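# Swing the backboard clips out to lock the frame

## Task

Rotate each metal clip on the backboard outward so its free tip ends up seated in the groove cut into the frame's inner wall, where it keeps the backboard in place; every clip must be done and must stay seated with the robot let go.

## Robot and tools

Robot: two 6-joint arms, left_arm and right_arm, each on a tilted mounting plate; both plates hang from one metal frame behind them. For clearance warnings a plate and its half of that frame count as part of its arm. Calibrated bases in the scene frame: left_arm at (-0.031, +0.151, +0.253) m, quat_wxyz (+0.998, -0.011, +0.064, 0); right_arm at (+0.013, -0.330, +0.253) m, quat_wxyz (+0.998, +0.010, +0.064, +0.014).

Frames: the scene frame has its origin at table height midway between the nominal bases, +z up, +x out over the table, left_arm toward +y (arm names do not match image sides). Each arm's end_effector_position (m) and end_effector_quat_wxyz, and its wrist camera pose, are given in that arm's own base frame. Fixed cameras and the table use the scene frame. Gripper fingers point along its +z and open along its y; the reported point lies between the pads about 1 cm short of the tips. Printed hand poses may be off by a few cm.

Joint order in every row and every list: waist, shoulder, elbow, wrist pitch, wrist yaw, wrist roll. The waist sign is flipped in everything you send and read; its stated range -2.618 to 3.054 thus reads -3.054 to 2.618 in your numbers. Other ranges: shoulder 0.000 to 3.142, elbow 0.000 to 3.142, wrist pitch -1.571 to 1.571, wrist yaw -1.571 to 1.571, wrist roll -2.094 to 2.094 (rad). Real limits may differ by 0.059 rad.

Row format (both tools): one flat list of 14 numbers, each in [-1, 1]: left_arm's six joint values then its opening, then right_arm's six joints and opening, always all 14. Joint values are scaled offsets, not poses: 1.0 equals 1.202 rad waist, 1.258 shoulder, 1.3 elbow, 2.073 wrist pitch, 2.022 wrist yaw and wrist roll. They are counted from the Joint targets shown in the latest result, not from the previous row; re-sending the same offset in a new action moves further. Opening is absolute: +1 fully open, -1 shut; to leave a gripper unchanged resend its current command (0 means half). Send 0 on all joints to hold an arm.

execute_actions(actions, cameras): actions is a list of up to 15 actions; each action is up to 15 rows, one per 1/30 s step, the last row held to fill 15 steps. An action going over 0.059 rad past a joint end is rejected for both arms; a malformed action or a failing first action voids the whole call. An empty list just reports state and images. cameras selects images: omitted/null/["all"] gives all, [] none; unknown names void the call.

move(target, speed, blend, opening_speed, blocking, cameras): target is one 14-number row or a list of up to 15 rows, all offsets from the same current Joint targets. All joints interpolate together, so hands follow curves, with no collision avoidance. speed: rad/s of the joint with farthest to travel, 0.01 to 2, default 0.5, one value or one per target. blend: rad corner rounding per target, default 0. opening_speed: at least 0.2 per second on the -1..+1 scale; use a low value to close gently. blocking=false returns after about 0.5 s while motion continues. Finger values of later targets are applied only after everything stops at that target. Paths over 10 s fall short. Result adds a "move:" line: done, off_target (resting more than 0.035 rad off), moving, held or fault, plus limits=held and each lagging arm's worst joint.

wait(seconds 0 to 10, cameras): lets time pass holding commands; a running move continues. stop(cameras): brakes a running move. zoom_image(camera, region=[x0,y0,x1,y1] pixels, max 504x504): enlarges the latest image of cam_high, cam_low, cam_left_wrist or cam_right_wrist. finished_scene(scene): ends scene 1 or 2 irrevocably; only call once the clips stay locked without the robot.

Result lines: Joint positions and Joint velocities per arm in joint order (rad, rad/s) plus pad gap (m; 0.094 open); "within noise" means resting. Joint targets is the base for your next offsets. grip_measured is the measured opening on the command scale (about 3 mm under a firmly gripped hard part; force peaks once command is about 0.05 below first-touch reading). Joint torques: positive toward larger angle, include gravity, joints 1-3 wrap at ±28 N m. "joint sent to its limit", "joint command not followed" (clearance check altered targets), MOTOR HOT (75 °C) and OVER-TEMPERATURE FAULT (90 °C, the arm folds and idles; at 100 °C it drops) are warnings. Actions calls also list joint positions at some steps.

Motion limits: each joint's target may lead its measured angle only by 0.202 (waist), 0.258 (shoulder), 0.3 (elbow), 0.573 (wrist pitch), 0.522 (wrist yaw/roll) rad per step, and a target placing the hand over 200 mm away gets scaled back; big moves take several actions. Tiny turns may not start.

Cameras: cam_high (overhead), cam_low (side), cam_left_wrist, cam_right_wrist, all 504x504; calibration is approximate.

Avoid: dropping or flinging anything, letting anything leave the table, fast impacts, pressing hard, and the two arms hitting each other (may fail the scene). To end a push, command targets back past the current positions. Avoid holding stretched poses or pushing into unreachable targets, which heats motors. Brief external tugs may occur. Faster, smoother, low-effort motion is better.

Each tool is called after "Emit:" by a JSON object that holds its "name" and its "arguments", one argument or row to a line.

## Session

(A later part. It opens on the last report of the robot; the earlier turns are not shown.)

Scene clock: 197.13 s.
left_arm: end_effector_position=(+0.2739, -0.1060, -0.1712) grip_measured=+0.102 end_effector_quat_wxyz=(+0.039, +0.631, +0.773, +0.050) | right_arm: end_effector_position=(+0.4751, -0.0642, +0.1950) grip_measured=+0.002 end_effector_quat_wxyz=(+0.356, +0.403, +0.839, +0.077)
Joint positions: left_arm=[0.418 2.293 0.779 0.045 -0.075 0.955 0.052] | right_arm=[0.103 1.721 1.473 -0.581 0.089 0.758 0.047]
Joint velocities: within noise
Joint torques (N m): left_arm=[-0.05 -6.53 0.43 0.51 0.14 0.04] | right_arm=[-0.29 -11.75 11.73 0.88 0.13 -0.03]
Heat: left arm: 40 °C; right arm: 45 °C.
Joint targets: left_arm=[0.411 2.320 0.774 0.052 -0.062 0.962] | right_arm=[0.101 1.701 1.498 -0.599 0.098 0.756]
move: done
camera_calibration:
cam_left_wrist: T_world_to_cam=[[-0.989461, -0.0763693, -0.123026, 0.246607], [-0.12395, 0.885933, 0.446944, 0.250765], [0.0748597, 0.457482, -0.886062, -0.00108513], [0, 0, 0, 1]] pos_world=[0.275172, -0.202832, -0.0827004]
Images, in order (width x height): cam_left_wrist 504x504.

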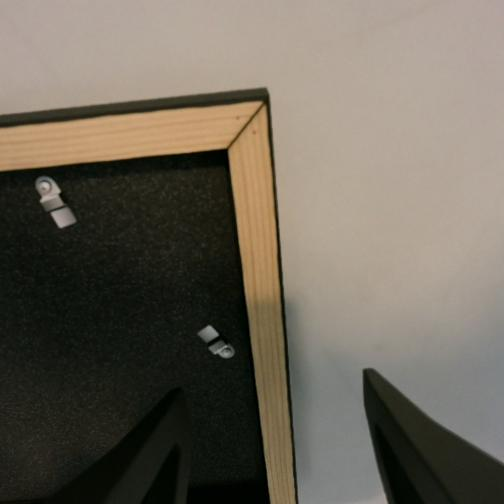

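Emit:
{"name": "move", "arguments": {
  "target": [0,0.0795,0.0415,0.0333,0,0,0.1,0,0,0,0,0,0,0],
  "speed": 0.3,
  "cameras": ["cam_left_wrist"]
}}

Emit:
{"name": "zoom_image", "arguments": {
  "camera": "cam_left_wrist",
  "region": [150, 330, 310, 490]
}}

Scene clock: 200.53 s.
left_arm: end_effector_position=(+0.2808, -0.1091, -0.1930) grip_measured=+0.102 end_effector_quat_wxyz=(+0.044, +0.631, +0.773, +0.051) | right_arm: end_effector_position=(+0.4751, -0.0642, +0.1950) grip_measured=+0.002 end_effector_quat_wxyz=(+0.356, +0.403, +0.839, +0.077)
Joint positions: left_arm=[0.418 2.392 0.821 0.114 -0.075 0.956 0.052] | right_arm=[0.103 1.721 1.473 -0.581 0.089 0.758 0.047]
Joint velocities: within noise
Joint torques (N m): left_arm=[0.06 -6.86 1.07 0.49 0.15 0.03] | right_arm=[-0.29 -11.77 11.71 0.88 0.13 -0.03]
Heat: left arm: 40 °C; right arm: 45 °C.
Joint targets: left_arm=[0.411 2.420 0.828 0.121 -0.062 0.962] | right_arm=[0.101 1.701 1.498 -0.599 0.098 0.756]
move: done
camera_calibration:
cam_left_wrist: T_world_to_cam=[[-0.988236, -0.0758272, -0.132817, 0.248325], [-0.127471, 0.888234, 0.441351, 0.264307], [0.0845064, 0.453089, -0.887451, -0.0229503], [0, 0, 0, 1]] pos_world=[0.281034, -0.205538, -0.104037]
Images, in order (width x height): cam_left_wrist 504x504.

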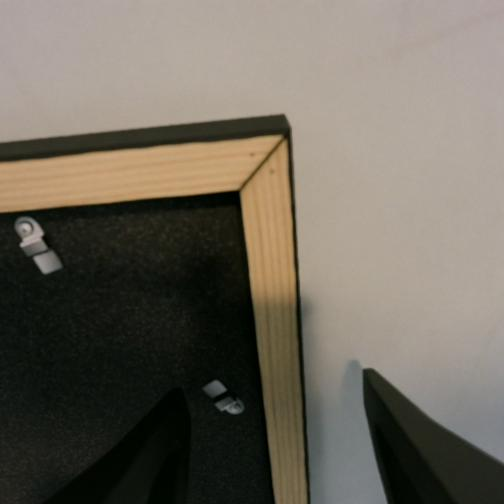

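Scaled by 3.150 from the camera's 504x504 image, which has a finer 720x720 frame.

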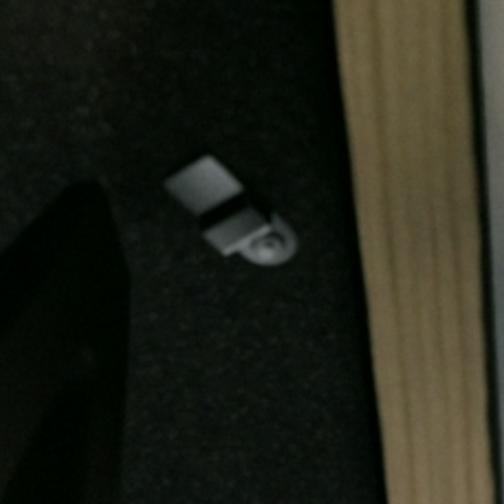

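Emit:
{"name": "move", "arguments": {
  "target": [0.0183,0.0191,0.0069,0.0048,0,-0.0089,0.3,0,0,0,0,0,0,0],
  "speed": 0.1,
  "opening_speed": 1.0,
  "cameras": ["cam_left_wrist"]
}}

Emit:
{"name": "zoom_image", "arguments": {
  "camera": "cam_left_wrist",
  "region": [150, 340, 310, 500]
}}

Scene clock: 203.90 s.
left_arm: end_effector_position=(+0.2795, -0.1105, -0.1985) grip_measured=+0.298 end_effector_quat_wxyz=(+0.042, +0.632, +0.773, +0.050) | right_arm: end_effector_position=(+0.4751, -0.0642, +0.1950) grip_measured=+0.002 end_effector_quat_wxyz=(+0.356, +0.403, +0.839, +0.077)
Joint positions: left_arm=[0.424 2.415 0.829 0.123 -0.075 0.95 0.061] | right_arm=[0.103 1.721 1.473 -0.581 0.089 0.758 0.047]
Joint velocities: within noise
Joint torques (N m): left_arm=[1.43 -6.71 1.11 0.45 0.13 -0.06] | right_arm=[-0.29 -11.75 11.73 0.88 0.13 -0.03]
Heat: left arm: 40 °C; right arm: 45 °C.
Joint targets: left_arm=[0.433 2.444 0.837 0.131 -0.062 0.944] | right_arm=[0.101 1.701 1.498 -0.599 0.098 0.756]
move: done
camera_calibration:
cam_left_wrist: T_world_to_cam=[[-0.988842, -0.0752327, -0.128572, 0.247262], [-0.125145, 0.887723, 0.443042, 0.267429], [0.0808049, 0.454189, -0.887234, -0.025832], [0, 0, 0, 1]] pos_world=[0.280058, -0.207068, -0.10961]
Images, in order (width x height): cam_left_wrist 504x504.

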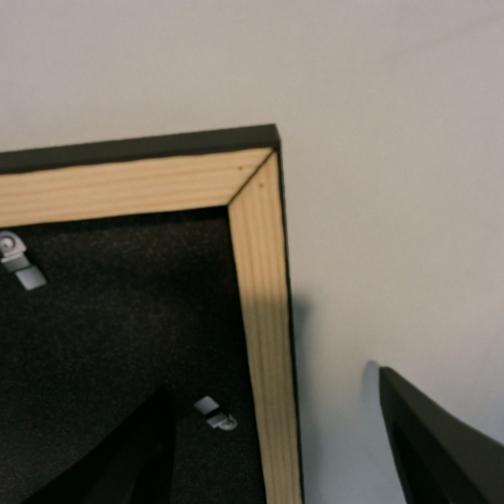

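Scaled by 3.150 from the camera's 504x504 image, which has a finer 720x720 frame.

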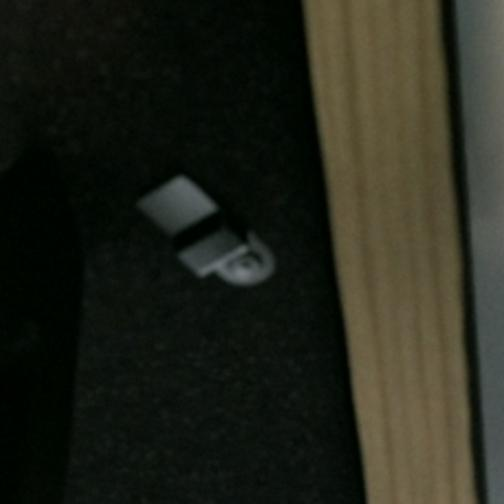

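Emit:
{"name": "move", "arguments": {
  "target": [
    [-0.0116,0,0,0,0,0,0.0,0,0,0,0,0,0,0],
    [-0.0116,0,0,0,0,0,-0.25,0,0,0,0,0,0,0]
  ],
  "speed": 0.1,
  "opening_speed": 0.5,
  "cameras": ["cam_left_wrist"]
}}

Emit:
{"name": "zoom_image", "arguments": {
  "camera": "cam_left_wrist",
  "region": [150, 340, 310, 500]
}}

Scene clock: 207.10 s.
left_arm: end_effector_position=(+0.2815, -0.1115, -0.1982) grip_measured=-0.248 end_effector_quat_wxyz=(+0.047, +0.631, +0.773, +0.051) | right_arm: end_effector_position=(+0.4751, -0.0642, +0.1950) grip_measured=+0.002 end_effector_quat_wxyz=(+0.356, +0.403, +0.839, +0.077)
Joint positions: left_arm=[0.424 2.415 0.83 0.132 -0.075 0.949 0.035] | right_arm=[0.103 1.721 1.473 -0.581 0.089 0.758 0.047]
Joint velocities: within noise
Joint torques (N m): left_arm=[0.09 -6.65 0.95 0.39 0.13 -0.06] | right_arm=[-0.29 -11.75 11.71 0.88 0.13 -0.03]
Heat: left arm: 40 °C; right arm: 45 °C.
Joint targets: left_arm=[0.419 2.444 0.836 0.131 -0.062 0.944] | right_arm=[0.101 1.701 1.498 -0.599 0.098 0.756]
move: done
camera_calibration:
cam_left_wrist: T_world_to_cam=[[-0.987694, -0.0768518, -0.136212, 0.247242], [-0.129689, 0.889238, 0.438675, 0.268977], [0.0874124, 0.450942, -0.888262, -0.027768], [0, 0, 0, 1]] pos_world=[0.28151, -0.207662, -0.108981]
Images, in order (width x height): cam_left_wrist 504x504.

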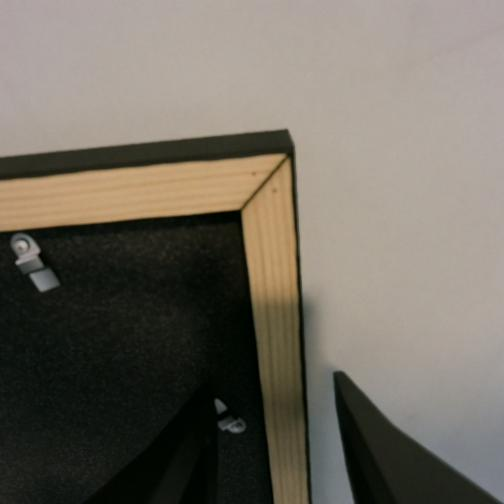

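Scaled by 3.150 from the camera's 504x504 image, which has a finer 720x720 frame.

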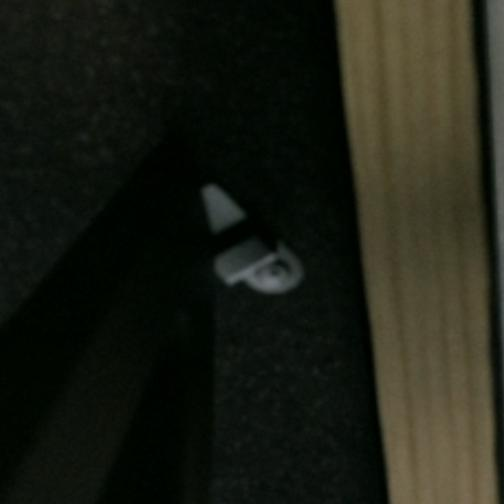

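Emit:
{"name": "move", "arguments": {
  "target": [
    [-0.008,0,0,0,0,0,-0.25,0,0,0,0,0,0,0],
    [-0.008,0,0,0,0,0,-0.45,0,0,0,0,0,0,0]
  ],
  "speed": 0.1,
  "opening_speed": 0.4,
  "cameras": ["cam_left_wrist"]
}}

Emit:
{"name": "zoom_image", "arguments": {
  "camera": "cam_left_wrist",
  "region": [150, 340, 310, 500]
}}

Scene clock: 210.03 s.
left_arm: end_effector_position=(+0.2849, -0.1107, -0.1978) grip_measured=-0.448 end_effector_quat_wxyz=(+0.051, +0.627, +0.776, +0.050) | right_arm: end_effector_position=(+0.4751, -0.0642, +0.1950) grip_measured=+0.002 end_effector_quat_wxyz=(+0.356, +0.403, +0.839, +0.077)
Joint positions: left_arm=[0.415 2.415 0.834 0.136 -0.07 0.949 0.026] | right_arm=[0.103 1.721 1.473 -0.581 0.089 0.758 0.047]
Joint velocities: within noise
Joint torques (N m): left_arm=[0.18 -6.75 0.77 0.41 0.12 -0.04] | right_arm=[-0.28 -11.75 11.73 0.88 0.13 -0.03]
Heat: left arm: 40 °C; right arm: 45 °C.
Joint targets: left_arm=[0.409 2.444 0.837 0.131 -0.062 0.944] | right_arm=[0.101 1.701 1.498 -0.599 0.098 0.756]
move: done
camera_calibration:
cam_left_wrist: T_world_to_cam=[[-0.986202, -0.0867476, -0.141, 0.248239], [-0.140065, 0.891251, 0.431338, 0.270287], [0.0882486, 0.445136, -0.891104, -0.0295028], [0, 0, 0, 1]] pos_world=[0.285275, -0.206227, -0.107874]
Images, in order (width x height): cam_left_wrist 504x504.

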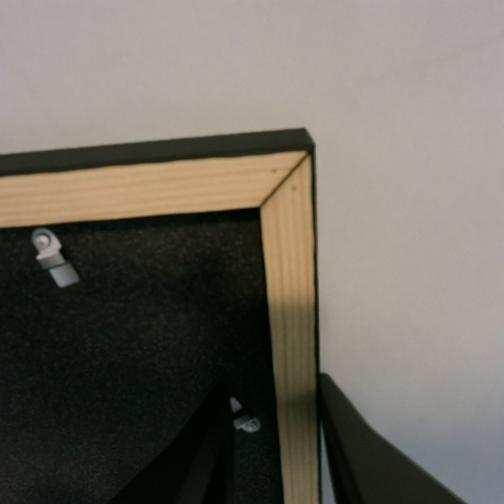

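Scaled by 3.150 from the camera's 504x504 image, which has a finer 720x720 frame.

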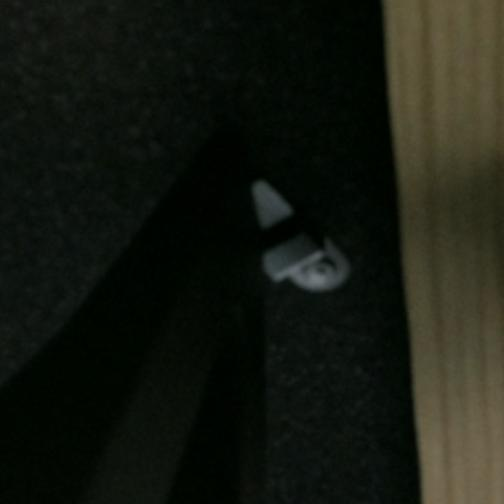

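Emit:
{"name": "move", "arguments": {
  "target": [
    [0,0,0,0,0,0,-0.58,0,0,0,0,0,0,0]
  ],
  "opening_speed": 0.3,
  "cameras": ["cam_left_wrist"]
}}

Emit:
{"name": "zoom_image", "arguments": {
  "camera": "cam_left_wrist",
  "region": [150, 340, 310, 500]
}}

Scene clock: 211.20 s.
left_arm: end_effector_position=(+0.2834, -0.1116, -0.1980) grip_measured=-0.577 end_effector_quat_wxyz=(+0.050, +0.629, +0.775, +0.046) | right_arm: end_effector_position=(+0.4751, -0.0642, +0.1950) grip_measured=+0.002 end_effector_quat_wxyz=(+0.356, +0.403, +0.839, +0.077)
Joint positions: left_arm=[0.415 2.415 0.834 0.132 -0.062 0.953 0.02] | right_arm=[0.103 1.721 1.473 -0.581 0.089 0.758 0.047]
Joint velocities: within noise
Joint torques (N m): left_arm=[0.28 -6.68 0.77 0.42 0.01 -0.13] | right_arm=[-0.29 -11.75 11.73 0.88 0.13 -0.03]
Heat: left arm: 40 °C; right arm: 45 °C.
Joint targets: left_arm=[0.409 2.444 0.837 0.131 -0.062 0.944] | right_arm=[0.101 1.701 1.498 -0.599 0.098 0.756]
move: done
camera_calibration:
cam_left_wrist: T_world_to_cam=[[-0.987546, -0.0831264, -0.133575, 0.248897], [-0.133112, 0.894045, 0.427744, 0.268595], [0.0838651, 0.440197, -0.893976, -0.0290464], [0, 0, 0, 1]] pos_world=[0.283986, -0.20666, -0.107611]
Images, in order (width x height): cam_left_wrist 504x504.

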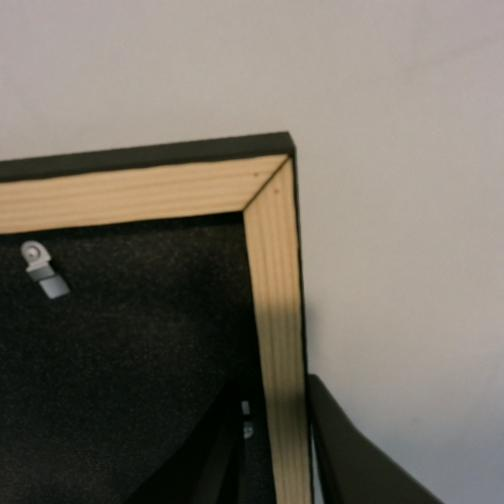

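Scaled by 3.150 from the camera's 504x504 image, which has a finer 720x720 frame.

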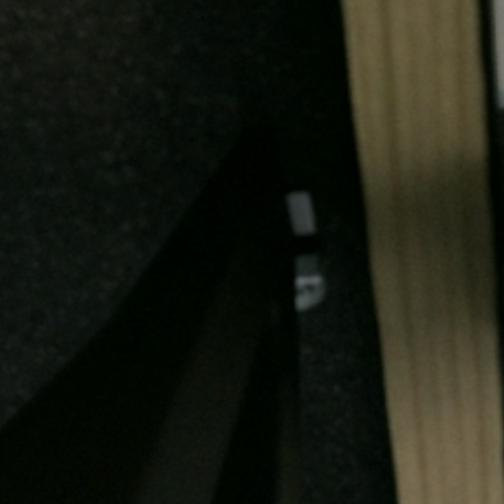

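Emit:
{"name": "move", "arguments": {
  "target": [
    [0,0,0,0,0,0,-0.7,0,0,0,0,0,0,0]
  ],
  "opening_speed": 0.3,
  "cameras": ["cam_left_wrist"]
}}

Emit:
{"name": "zoom_image", "arguments": {
  "camera": "cam_left_wrist",
  "region": [190, 350, 310, 470]
}}

Scene clock: 212.37 s.
left_arm: end_effector_position=(+0.2810, -0.1118, -0.1984) grip_measured=-0.697 end_effector_quat_wxyz=(+0.046, +0.629, +0.775, +0.042) | right_arm: end_effector_position=(+0.4751, -0.0642, +0.1950) grip_measured=+0.002 end_effector_quat_wxyz=(+0.356, +0.403, +0.839, +0.077)
Joint positions: left_arm=[0.415 2.415 0.834 0.123 -0.056 0.951 0.014] | right_arm=[0.103 1.721 1.473 -0.581 0.089 0.758 0.047]
Joint velocities: within noise
Joint torques (N m): left_arm=[0.18 -6.78 0.69 0.5 -0.03 -0.13] | right_arm=[-0.29 -11.77 11.71 0.88 0.13 -0.03]
Heat: left arm: 40 °C; right arm: 45 °C.
Joint targets: left_arm=[0.409 2.444 0.837 0.131 -0.062 0.944] | right_arm=[0.101 1.701 1.498 -0.599 0.098 0.756]
move: done
camera_calibration:
cam_left_wrist: T_world_to_cam=[[-0.988844, -0.0842066, -0.122872, 0.248797], [-0.129258, 0.895038, 0.426849, 0.267425], [0.0740312, 0.437969, -0.895937, -0.0269194], [0, 0, 0, 1]] pos_world=[0.282581, -0.206615, -0.107698]
Images, in order (width x height): cam_left_wrist 504x504.

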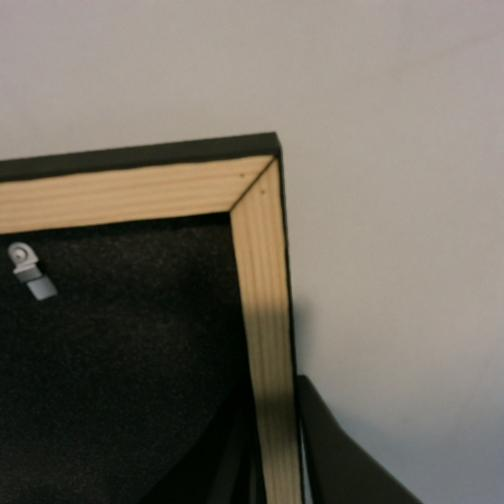

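Scaled by 4.200 from the camera's 504x504 image, which has a finer 720x720 frame.

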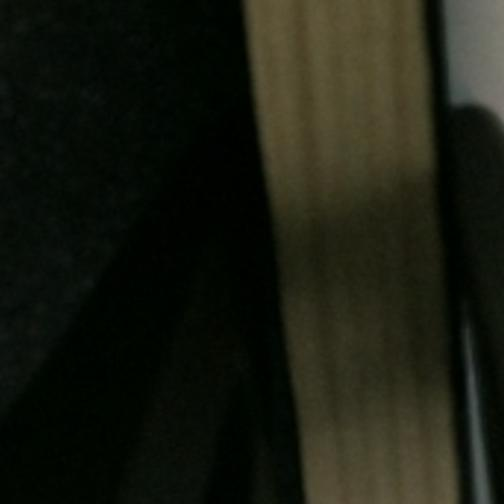

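Emit:
{"name": "move", "arguments": {
  "target": [
    [0,0,0,0,0,0,-0.84,0,0,0,0,0,0,0]
  ],
  "opening_speed": 0.3,
  "cameras": ["cam_left_wrist"]
}}

Scene clock: 213.77 s.
left_arm: end_effector_position=(+0.2810, -0.1118, -0.1983) grip_measured=-0.788 end_effector_quat_wxyz=(+0.047, +0.629, +0.775, +0.042) | right_arm: end_effector_position=(+0.4751, -0.0642, +0.1950) grip_measured=+0.002 end_effector_quat_wxyz=(+0.356, +0.403, +0.839, +0.077)
Joint positions: left_arm=[0.415 2.415 0.834 0.123 -0.056 0.952 0.01] | right_arm=[0.103 1.721 1.473 -0.581 0.089 0.758 0.047]
Joint velocities: within noise
Joint torques (N m): left_arm=[0.35 -6.71 0.72 0.49 -0.03 -0.11] | right_arm=[-0.29 -11.77 11.73 0.88 0.13 -0.03]
Heat: left arm: 40 °C; right arm: 45 °C.
Joint targets: left_arm=[0.409 2.444 0.837 0.131 -0.062 0.944] | right_arm=[0.101 1.701 1.498 -0.599 0.098 0.756]
move: done
camera_calibration:
cam_left_wrist: T_world_to_cam=[[-0.988833, -0.0838454, -0.123206, 0.248852], [-0.129067, 0.895132, 0.426709, 0.267395], [0.0745077, 0.437846, -0.895957, -0.0270515], [0, 0, 0, 1]] pos_world=[0.2826, -0.206644, -0.107677]
Images, in order (width x height): cam_left_wrist 504x504.

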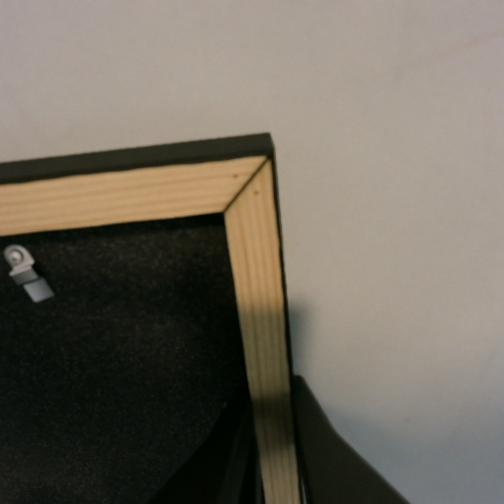

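Emit:
{"name": "move", "arguments": {
  "target": [
    [0,0,0,0,0,0,-0.2,0,0,0,0,0,0,0],
    [0,-0.143,-0.044,-0.047,0,0,-0.2,0,0,0,0,0,0,0]
  ],
  "opening_speed": 1.0,
  "cameras": ["cam_left_wrist"]
}}

Emit:
{"name": "zoom_image", "arguments": {
  "camera": "cam_left_wrist",
  "region": [180, 310, 300, 430]
}}

Scene clock: 216.70 s.
left_arm: end_effector_position=(+0.2809, -0.1101, -0.1673) grip_measured=-0.202 end_effector_quat_wxyz=(+0.052, +0.626, +0.777, +0.045) | right_arm: end_effector_position=(+0.4751, -0.0642, +0.1950) grip_measured=+0.002 end_effector_quat_wxyz=(+0.356, +0.403, +0.839, +0.077)
Joint positions: left_arm=[0.412 2.282 0.789 0.047 -0.059 0.949 0.037] | right_arm=[0.103 1.721 1.473 -0.581 0.089 0.758 0.047]
Joint velocities: within noise
Joint torques (N m): left_arm=[0.62 -10.36 0.13 0.3 0.02 -0.09] | right_arm=[-0.28 -11.75 11.73 0.88 0.13 -0.04]
Heat: left arm: 40 °C; right arm: 45 °C.
Joint targets: left_arm=[0.409 2.264 0.779 0.033 -0.062 0.944] | right_arm=[0.101 1.701 1.498 -0.599 0.098 0.756]
move: done
camera_calibration:
cam_left_wrist: T_world_to_cam=[[-0.986796, -0.0901094, -0.134586, 0.24947], [-0.139467, 0.89524, 0.423195, 0.254984], [0.0823532, 0.436377, -0.895987, -0.00236068], [0, 0, 0, 1]] pos_world=[0.281933, -0.204762, -0.0764477]
Images, in order (width x height): cam_left_wrist 504x504.

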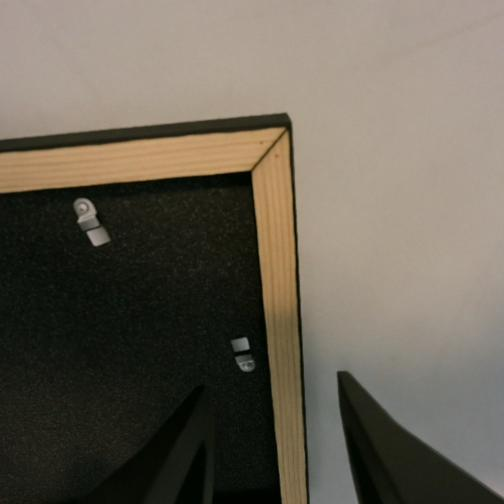

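Scaled by 4.200 from the camera's 504x504 image, which has a finer 720x720 frame.

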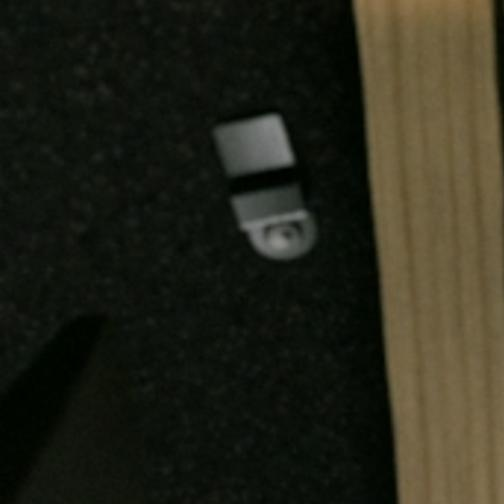

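Emit:
{"name": "move", "arguments": {
  "target": [0,0.1447,0.0469,0.0482,-0.0094,0.0109,0.2,0,0,0,0,0,0,0],
  "speed": 0.3,
  "cameras": ["cam_left_wrist"]
}}

Emit:
{"name": "zoom_image", "arguments": {
  "camera": "cam_left_wrist",
  "region": [150, 340, 310, 500]
}}

Scene clock: 220.13 s.
left_arm: end_effector_position=(+0.2795, -0.1063, -0.1986) grip_measured=+0.198 end_effector_quat_wxyz=(+0.038, +0.630, +0.774, +0.050) | right_arm: end_effector_position=(+0.4751, -0.0642, +0.1950) grip_measured=+0.002 end_effector_quat_wxyz=(+0.356, +0.403, +0.839, +0.077)
Joint positions: left_arm=[0.412 2.416 0.832 0.113 -0.076 0.959 0.056] | right_arm=[0.103 1.721 1.473 -0.581 0.089 0.758 0.047]
Joint velocities: within noise
Joint torques (N m): left_arm=[0.53 -6.6 1.11 0.6 -0.03 0.08] | right_arm=[-0.29 -11.75 11.73 0.88 0.13 -0.03]
Heat: left arm: 40 °C; right arm: 45 °C.
Joint targets: left_arm=[0.409 2.446 0.840 0.133 -0.081 0.966] | right_arm=[0.101 1.701 1.498 -0.599 0.098 0.756]
move: done
camera_calibration:
cam_left_wrist: T_world_to_cam=[[-0.989487, -0.0785057, -0.121457, 0.248822], [-0.125273, 0.88491, 0.448599, 0.264561], [0.0722613, 0.459098, -0.885442, -0.0246575], [0, 0, 0, 1]] pos_world=[0.28113, -0.203258, -0.110293]
Images, in order (width x height): cam_left_wrist 504x504.

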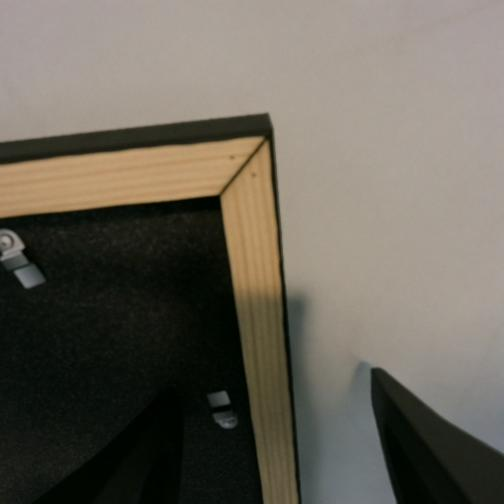

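Scaled by 3.150 from the camera's 504x504 image, which has a finer 720x720 frame.

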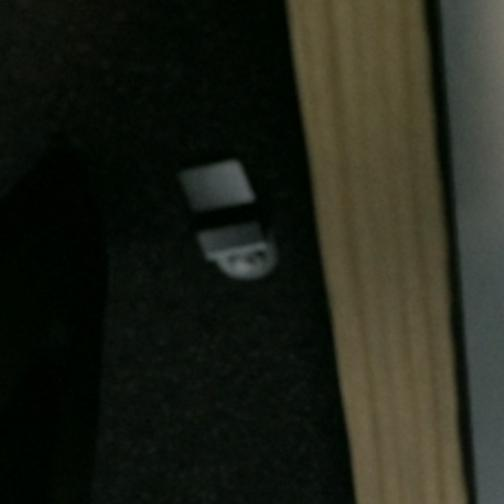

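Emit:
{"name": "move", "arguments": {
  "target": [0,0.008,0,0,0,0,0.1,0,0,0,0,0,0,0],
  "speed": 0.3,
  "cameras": ["cam_left_wrist"]
}}

Emit:
{"name": "zoom_image", "arguments": {
  "camera": "cam_left_wrist",
  "region": [150, 340, 310, 500]
}}

Scene clock: 222.73 s.
left_arm: end_effector_position=(+0.2833, -0.1072, -0.1985) grip_measured=+0.102 end_effector_quat_wxyz=(+0.044, +0.630, +0.773, +0.053) | right_arm: end_effector_position=(+0.4751, -0.0642, +0.1950) grip_measured=+0.002 end_effector_quat_wxyz=(+0.356, +0.403, +0.839, +0.077)
Joint positions: left_arm=[0.412 2.417 0.834 0.125 -0.079 0.96 0.052] | right_arm=[0.103 1.721 1.473 -0.581 0.089 0.758 0.047]
Joint velocities: within noise
Joint torques (N m): left_arm=[0.59 -5.91 0.83 0.49 0.01 0.05] | right_arm=[-0.28 -11.77 11.73 0.88 0.13 -0.03]
Heat: left arm: 39 °C; right arm: 45 °C.
Joint targets: left_arm=[0.409 2.456 0.840 0.133 -0.081 0.966] | right_arm=[0.101 1.701 1.498 -0.599 0.098 0.756]
move: off_target (left_arm); left_arm: the shoulder is farthest, 0.039 rad from its target
camera_calibration:
cam_left_wrist: T_world_to_cam=[[-0.987755, -0.0783847, -0.134894, 0.249373], [-0.131099, 0.885746, 0.445272, 0.26685], [0.0845798, 0.457504, -0.885176, -0.0279733], [0, 0, 0, 1]] pos_world=[0.283669, -0.204016, -0.109943]
Images, in order (width x height): cam_left_wrist 504x504.

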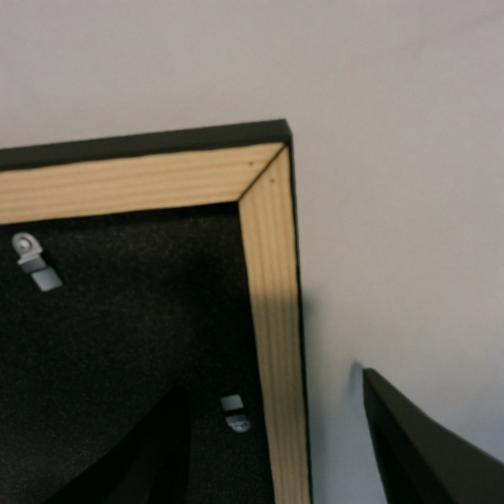

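Scaled by 3.150 from the camera's 504x504 image, which has a finer 720x720 frame.

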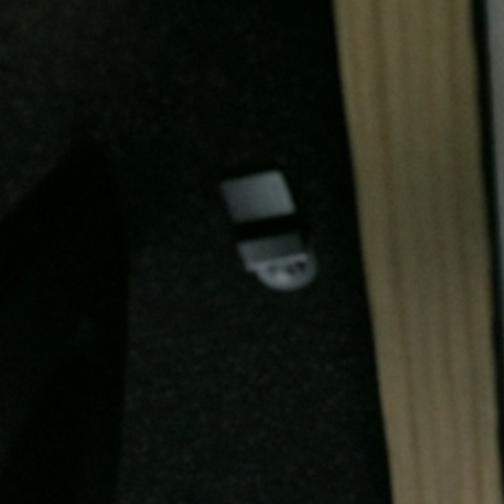

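Emit:
{"name": "move", "arguments": {
  "target": [
    [0.0125,-0.004,-0.0215,0.0055,0,-0.002,0.2,0,0,0,0,0,0,0],
    [0.002,0,-0.0215,0.0055,0,-0.002,0.1,0,0,0,0,0,0,0]
  ],
  "speed": 0.2,
  "cameras": ["cam_left_wrist"]
}}

Emit:
{"name": "zoom_image", "arguments": {
  "camera": "cam_left_wrist",
  "region": [150, 340, 310, 500]
}}

Scene clock: 226.20 s.
left_arm: end_effector_position=(+0.2826, -0.1071, -0.1989) grip_measured=+0.102 end_effector_quat_wxyz=(+0.048, +0.631, +0.772, +0.057) | right_arm: end_effector_position=(+0.4751, -0.0642, +0.1950) grip_measured=+0.002 end_effector_quat_wxyz=(+0.356, +0.403, +0.839, +0.077)
Joint positions: left_arm=[0.415 2.418 0.821 0.15 -0.084 0.96 0.052] | right_arm=[0.103 1.721 1.473 -0.581 0.089 0.758 0.047]
Joint velocities: within noise
Joint torques (N m): left_arm=[0.42 -5.97 -0.36 0.43 0.04 -0.01] | right_arm=[-0.29 -11.75 11.74 0.87 0.13 -0.03]
Heat: left arm: 39 °C; right arm: 45 °C.
Joint targets: left_arm=[0.412 2.456 0.812 0.145 -0.081 0.962] | right_arm=[0.101 1.701 1.498 -0.599 0.098 0.756]
move: off_target (left_arm); target 2's new numbers were sent with left_arm's shoulder 0.039 rad from that target; left_arm: the shoulder is farthest, 0.038 rad from its target
camera_calibration:
cam_left_wrist: T_world_to_cam=[[-0.986375, -0.075167, -0.146336, 0.246329], [-0.133356, 0.886212, 0.443671, 0.26729], [0.0963353, 0.457141, -0.884161, -0.0315043], [0, 0, 0, 1]] pos_world=[0.281652, -0.203958, -0.110397]
Images, in order (width x height): cam_left_wrist 504x504.

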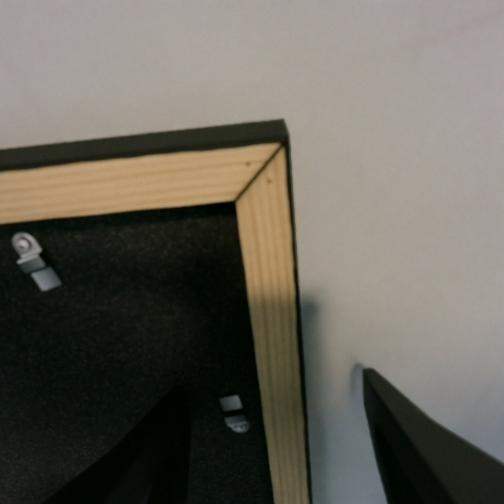

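Scaled by 3.150 from the camera's 504x504 image, which has a finer 720x720 frame.

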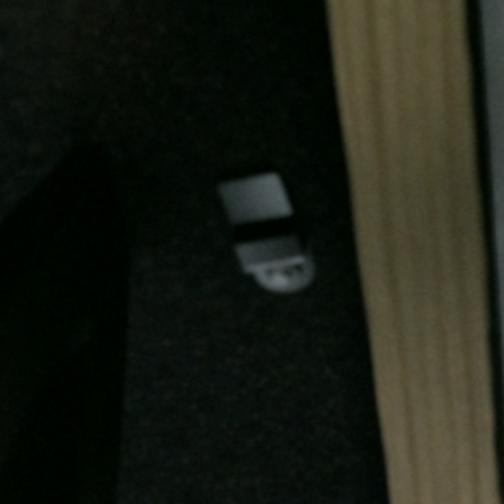

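Emit:
{"name": "move", "arguments": {
  "target": [
    [0,-0.063,0,-0.013,0,0,0.1,0,0,0,0,0,0,0],
    [0,-0.004,0,0,0,0,0.1,0,0,0,0,0,0,0]
  ],
  "speed": 0.2,
  "cameras": ["cam_left_wrist"]
}}

Emit:
{"name": "zoom_image", "arguments": {
  "camera": "cam_left_wrist",
  "region": [150, 340, 310, 500]
}}

Scene clock: 228.60 s.
left_arm: end_effector_position=(+0.2806, -0.1062, -0.1991) grip_measured=+0.102 end_effector_quat_wxyz=(+0.044, +0.631, +0.772, +0.056) | right_arm: end_effector_position=(+0.4751, -0.0642, +0.1950) grip_measured=+0.002 end_effector_quat_wxyz=(+0.356, +0.403, +0.839, +0.077)
Joint positions: left_arm=[0.415 2.417 0.82 0.142 -0.084 0.96 0.052] | right_arm=[0.103 1.721 1.473 -0.581 0.089 0.758 0.047]
Joint velocities: within noise
Joint torques (N m): left_arm=[0.58 -6.22 -0.34 0.43 0.03 -0.04] | right_arm=[-0.29 -11.77 11.73 0.88 0.13 -0.03]
Heat: left arm: 39 °C; right arm: 45 °C.
Joint targets: left_arm=[0.412 2.451 0.812 0.145 -0.081 0.962] | right_arm=[0.101 1.701 1.498 -0.599 0.098 0.756]
move: done
camera_calibration:
cam_left_wrist: T_world_to_cam=[[-0.987446, -0.0746791, -0.139187, 0.246166], [-0.130041, 0.884542, 0.447967, 0.266001], [0.0896634, 0.460443, -0.883149, -0.0294897], [0, 0, 0, 1]] pos_world=[0.280311, -0.203327, -0.11094]
Images, in order (width x height): cam_left_wrist 504x504.

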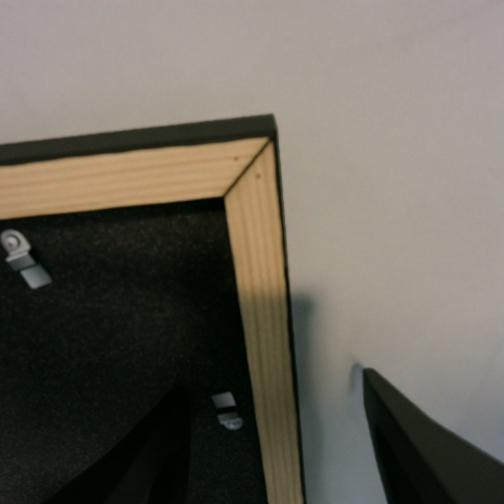

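Scaled by 3.150 from the camera's 504x504 image, which has a finer 720x720 frame.

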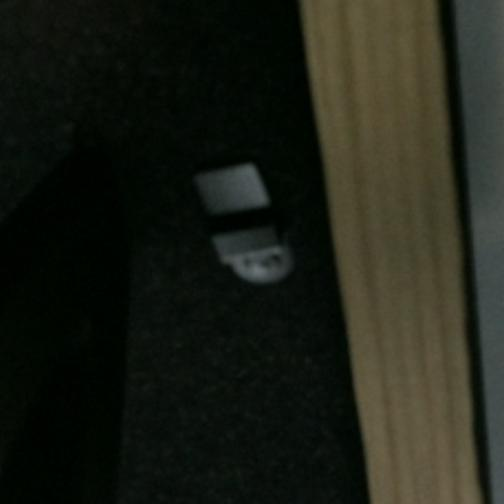

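Emit:
{"name": "move", "arguments": {
  "target": [
    [0,0.001,0,0,0,0,-0.2,0,0,0,0,0,0,0],
    [0,0.001,0,0,0,0,-0.4,0,0,0,0,0,0,0]
  ],
  "opening_speed": 0.5,
  "cameras": ["cam_left_wrist"]
}}

Emit:
{"name": "zoom_image", "arguments": {
  "camera": "cam_left_wrist",
  "region": [150, 340, 310, 500]
}}

Scene clock: 231.40 s.
left_arm: end_effector_position=(+0.2837, -0.1063, -0.1987) grip_measured=-0.398 end_effector_quat_wxyz=(+0.049, +0.631, +0.772, +0.061) | right_arm: end_effector_position=(+0.4751, -0.0642, +0.1950) grip_measured=+0.002 end_effector_quat_wxyz=(+0.356, +0.403, +0.839, +0.077)
Joint positions: left_arm=[0.415 2.417 0.82 0.153 -0.091 0.96 0.028] | right_arm=[0.103 1.721 1.473 -0.581 0.089 0.758 0.047]
Joint velocities: within noise
Joint torques (N m): left_arm=[0.38 -6.06 -0.53 0.37 0.09 0] | right_arm=[-0.28 -11.75 11.73 0.88 0.13 -0.03]
Heat: left arm: 39 °C; right arm: 45 °C.
Joint targets: left_arm=[0.412 2.452 0.812 0.145 -0.081 0.962] | right_arm=[0.101 1.701 1.498 -0.599 0.098 0.756]
move: done
camera_calibration:
cam_left_wrist: T_world_to_cam=[[-0.98543, -0.0752887, -0.152507, 0.246015], [-0.136739, 0.883936, 0.447168, 0.267983], [0.10114, 0.461506, -0.881353, -0.0321024], [0, 0, 0, 1]] pos_world=[0.282321, -0.203542, -0.110608]
Images, in order (width x height): cam_left_wrist 504x504.

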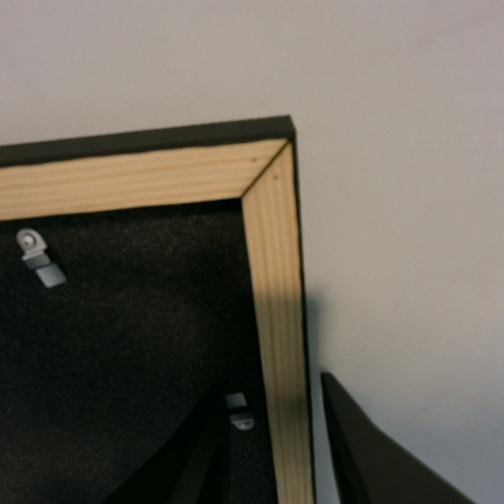

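Scaled by 3.150 from the camera's 504x504 image, which has a finer 720x720 frame.

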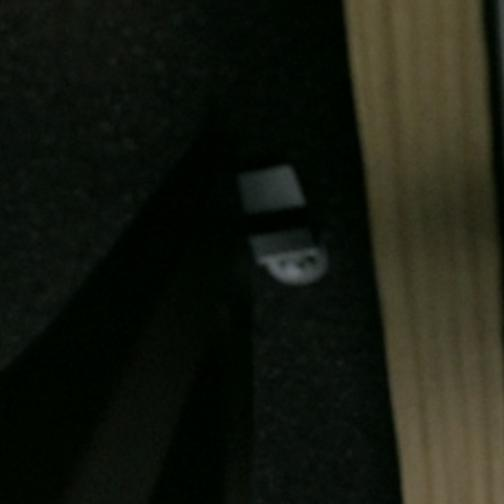

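Emit:
{"name": "move", "arguments": {
  "target": [
    [0,0,0,0,0,0,-0.52,0,0,0,0,0,0,0]
  ],
  "opening_speed": 0.4,
  "cameras": ["cam_left_wrist"]
}}

Emit:
{"name": "zoom_image", "arguments": {
  "camera": "cam_left_wrist",
  "region": [150, 340, 310, 500]
}}

Emit:
{"name": "move", "arguments": {
  "target": [
    [0,0,0,0,0,0,-0.62,0,0,0,0,0,0,0]
  ],
  "opening_speed": 0.4,
  "cameras": ["cam_left_wrist"]
}}

Emit:
{"name": "zoom_image", "arguments": {
  "camera": "cam_left_wrist",
  "region": [150, 340, 310, 500]
}}

Scene clock: 232.77 s.
left_arm: end_effector_position=(+0.2849, -0.1062, -0.1985) grip_measured=-0.517 end_effector_quat_wxyz=(+0.051, +0.632, +0.771, +0.063) | right_arm: end_effector_position=(+0.4751, -0.0642, +0.1950) grip_measured=+0.002 end_effector_quat_wxyz=(+0.356, +0.403, +0.839, +0.077)
Joint positions: left_arm=[0.415 2.417 0.82 0.158 -0.094 0.963 0.023] | right_arm=[0.103 1.721 1.473 -0.581 0.089 0.758 0.047]
Joint velocities: within noise
Joint torques (N m): left_arm=[0.35 -6.12 -0.36 0.36 0.11 0.02] | right_arm=[-0.29 -11.77 11.73 0.88 0.13 -0.03]
Heat: left arm: 39 °C; right arm: 45 °C.
Joint targets: left_arm=[0.412 2.452 0.812 0.145 -0.081 0.962] | right_arm=[0.101 1.701 1.498 -0.599 0.098 0.756]
move: done
camera_calibration:
cam_left_wrist: T_world_to_cam=[[-0.9848, -0.0724914, -0.157841, 0.246331], [-0.136799, 0.883671, 0.447674, 0.268116], [0.107027, 0.462462, -0.880156, -0.0334147], [0, 0, 0, 1]] pos_world=[0.282841, -0.203616, -0.110558]
Images, in order (width x height): cam_left_wrist 504x504.

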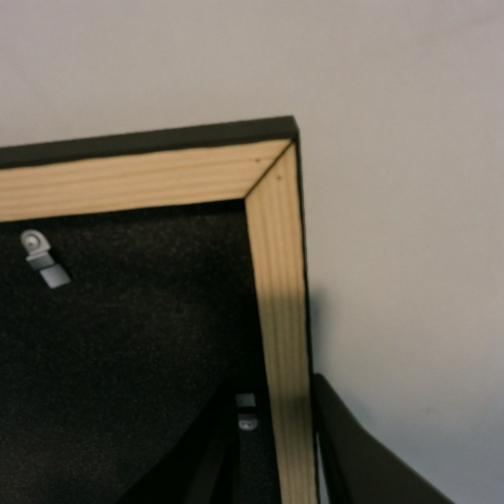

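Scaled by 3.150 from the camera's 504x504 image, which has a finer 720x720 frame.

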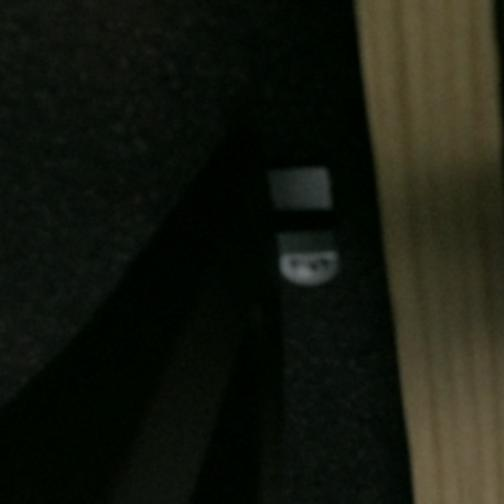

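Scene clock: 233.27 s.
left_arm: end_effector_position=(+0.2830, -0.1064, -0.1990) grip_measured=-0.616 end_effector_quat_wxyz=(+0.048, +0.633, +0.771, +0.059) | right_arm: end_effector_position=(+0.4751, -0.0642, +0.1950) grip_measured=+0.002 end_effector_quat_wxyz=(+0.356, +0.403, +0.839, +0.077)
Joint positions: left_arm=[0.415 2.418 0.82 0.152 -0.089 0.965 0.018] | right_arm=[0.103 1.721 1.473 -0.581 0.089 0.758 0.047]
Joint velocities: within noise
Joint torques (N m): left_arm=[0.28 -6.26 -0.32 0.42 0.04 -0.03] | right_arm=[-0.28 -11.77 11.74 0.88 0.13 -0.04]
Heat: left arm: 39 °C; right arm: 45 °C.
Joint targets: left_arm=[0.412 2.452 0.812 0.145 -0.081 0.962] | right_arm=[0.101 1.701 1.498 -0.599 0.098 0.756]
move: done
camera_calibration:
cam_left_wrist: T_world_to_cam=[[-0.986258, -0.0706164, -0.149363, 0.246602], [-0.131074, 0.884789, 0.447179, 0.266617], [0.100577, 0.460611, -0.881885, -0.0322768], [0, 0, 0, 1]] pos_world=[0.281406, -0.203619, -0.110857]
Images, in order (width x height): cam_left_wrist 504x504.

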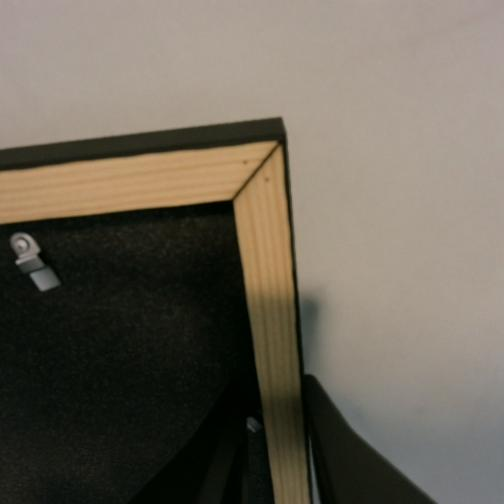

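Scaled by 3.150 from the camera's 504x504 image, which has a finer 720x720 frame.

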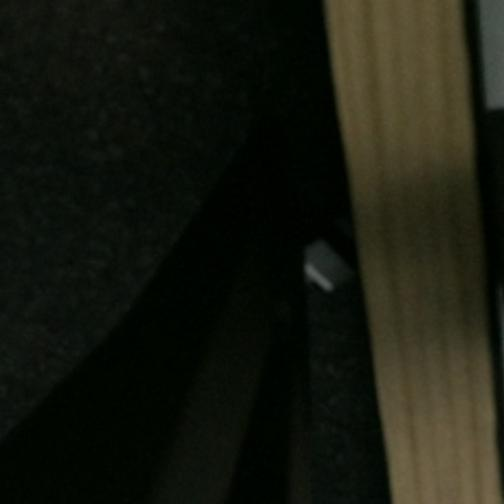

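Emit:
{"name": "move", "arguments": {
  "target": [
    [0,0,0,0,0,0,-0.84,0,0,0,0,0,0,0]
  ],
  "opening_speed": 0.4,
  "cameras": ["cam_left_wrist"]
}}

Emit:
{"name": "zoom_image", "arguments": {
  "camera": "cam_left_wrist",
  "region": [150, 340, 310, 500]
}}

Scene clock: 234.77 s.
left_arm: end_effector_position=(+0.2803, -0.1067, -0.1994) grip_measured=-0.785 end_effector_quat_wxyz=(+0.045, +0.635, +0.769, +0.055) | right_arm: end_effector_position=(+0.4751, -0.0642, +0.1950) grip_measured=+0.002 end_effector_quat_wxyz=(+0.356, +0.403, +0.839, +0.077)
Joint positions: left_arm=[0.415 2.418 0.819 0.145 -0.081 0.969 0.01] | right_arm=[0.103 1.721 1.473 -0.581 0.089 0.758 0.047]
Joint velocities: within noise
Joint torques (N m): left_arm=[0.39 -6.2 -0.24 0.43 -0.01 -0.13] | right_arm=[-0.29 -11.75 11.73 0.88 0.13 -0.03]
Heat: left arm: 39 °C; right arm: 45 °C.
Joint targets: left_arm=[0.412 2.452 0.812 0.145 -0.081 0.962] | right_arm=[0.101 1.701 1.498 -0.599 0.098 0.756]
move: done
camera_calibration:
cam_left_wrist: T_world_to_cam=[[-0.98812, -0.0656726, -0.138946, 0.247029], [-0.12166, 0.886674, 0.446103, 0.264017], [0.0939033, 0.457708, -0.88413, -0.0311646], [0, 0, 0, 1]] pos_world=[0.279141, -0.20361, -0.111009]
Images, in order (width x height): cam_left_wrist 504x504.

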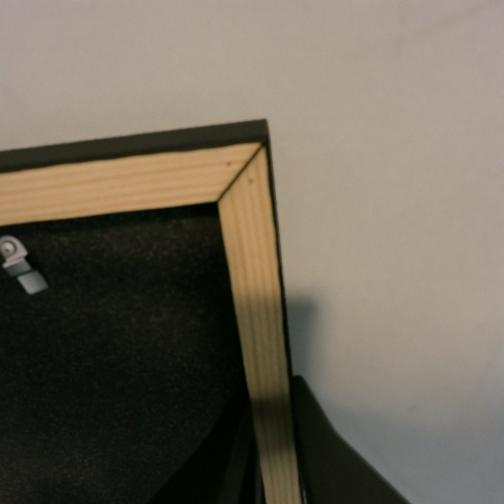

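Scaled by 3.150 from the camera's 504x504 image, which has a finer 720x720 frame.

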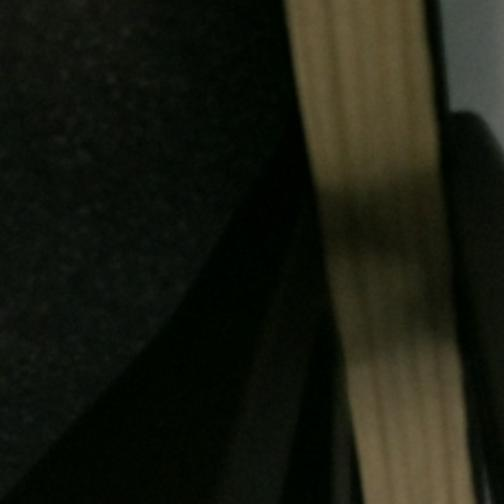

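Emit:
{"name": "move", "arguments": {
  "target": [
    [0,0,0,0,0,0,-0.2,0,0,0,0,0,0,0],
    [0,-0.149,-0.025,-0.0535,0,0,-0.2,0,0,0,0,0,0,0]
  ],
  "opening_speed": 1.0,
  "cameras": ["cam_left_wrist"]
}}

Emit:
{"name": "zoom_image", "arguments": {
  "camera": "cam_left_wrist",
  "region": [180, 310, 300, 430]
}}

Scene clock: 237.47 s.
left_arm: end_effector_position=(+0.2822, -0.1077, -0.1669) grip_measured=-0.202 end_effector_quat_wxyz=(+0.049, +0.633, +0.770, +0.054) | right_arm: end_effector_position=(+0.4751, -0.0642, +0.1950) grip_measured=+0.002 end_effector_quat_wxyz=(+0.356, +0.403, +0.839, +0.077)
Joint positions: left_arm=[0.414 2.281 0.788 0.047 -0.077 0.968 0.037] | right_arm=[0.103 1.721 1.473 -0.581 0.089 0.758 0.047]
Joint velocities: within noise
Joint torques (N m): left_arm=[0.55 -10.18 0.34 0.36 -0.03 -0.09] | right_arm=[-0.28 -11.77 11.71 0.88 0.13 -0.03]
Heat: left arm: 39 °C; right arm: 45 °C.
Joint targets: left_arm=[0.412 2.265 0.780 0.034 -0.081 0.962] | right_arm=[0.101 1.701 1.498 -0.599 0.098 0.756]
move: done
camera_calibration:
cam_left_wrist: T_world_to_cam=[[-0.987091, -0.0695758, -0.144257, 0.251711], [-0.126874, 0.889389, 0.439193, 0.251298], [0.0977435, 0.451826, -0.886735, -0.00428544], [0, 0, 0, 1]] pos_world=[0.280764, -0.204052, -0.0778569]
Images, in order (width x height): cam_left_wrist 504x504.

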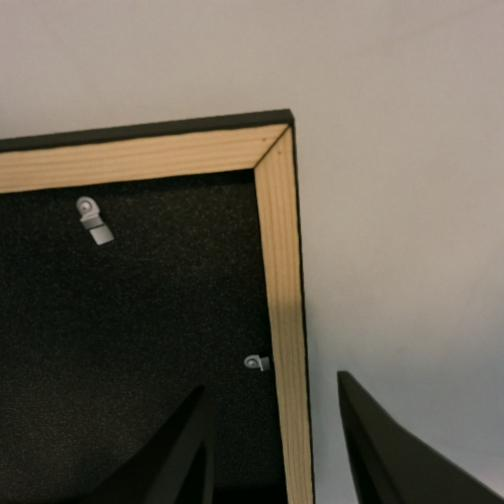

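Scaled by 4.200 from the camera's 504x504 image, which has a finer 720x720 frame.

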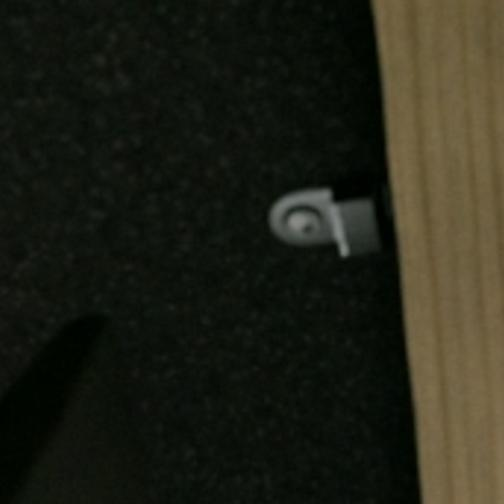

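Emit:
{"name": "move", "arguments": {
  "target": [
    [-0.15,-0.04,0.02,0.01,0.016,-0.3,0.3,0,0,0,0,0,0,0],
    [-0.3103,0.0374,0.0392,-0.0116,0.0317,-0.5994,0.3,0,0,0,0,0,0,0]
  ],
  "speed": 0.7,
  "blend": 0.1,
  "opening_speed": 1.0,
  "cameras": ["cam_left_wrist"]
}}

Scene clock: 244.33 s.
left_arm: end_effector_position=(+0.3093, -0.0081, -0.1657) grip_measured=+0.298 end_effector_quat_wxyz=(+0.064, -0.100, +0.993, +0.003) | right_arm: end_effector_position=(+0.4751, -0.0642, +0.1950) grip_measured=+0.002 end_effector_quat_wxyz=(+0.356, +0.403, +0.839, +0.077)
Joint positions: left_arm=[0.043 2.285 0.821 0.019 -0.024 -0.243 0.061] | right_arm=[0.103 1.721 1.473 -0.581 0.089 0.758 0.047]
Joint velocities: within noise
Joint torques (N m): left_arm=[0.05 -6.83 1.94 0.32 0.09 -0.11] | right_arm=[-0.28 -11.77 11.73 0.88 0.13 -0.03]
Heat: left arm: 39 °C; right arm: 45 °C.
Joint targets: left_arm=[0.039 2.312 0.831 0.010 -0.017 -0.250] | right_arm=[0.101 1.701 1.498 -0.599 0.098 0.756]
move: done
camera_calibration:
cam_left_wrist: T_world_to_cam=[[0.0785016, -0.996888, -0.00718998, -0.0287863], [-0.94551, -0.0767379, 0.316421, 0.390692], [-0.315988, -0.0180414, -0.948592, 0.0630712], [0, 0, 0, 1]] pos_world=[0.391592, 0.00242205, -0.0640012]
Images, in order (width x height): cam_left_wrist 504x504.

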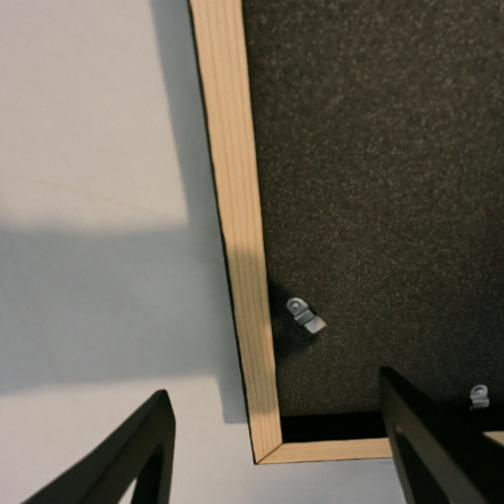

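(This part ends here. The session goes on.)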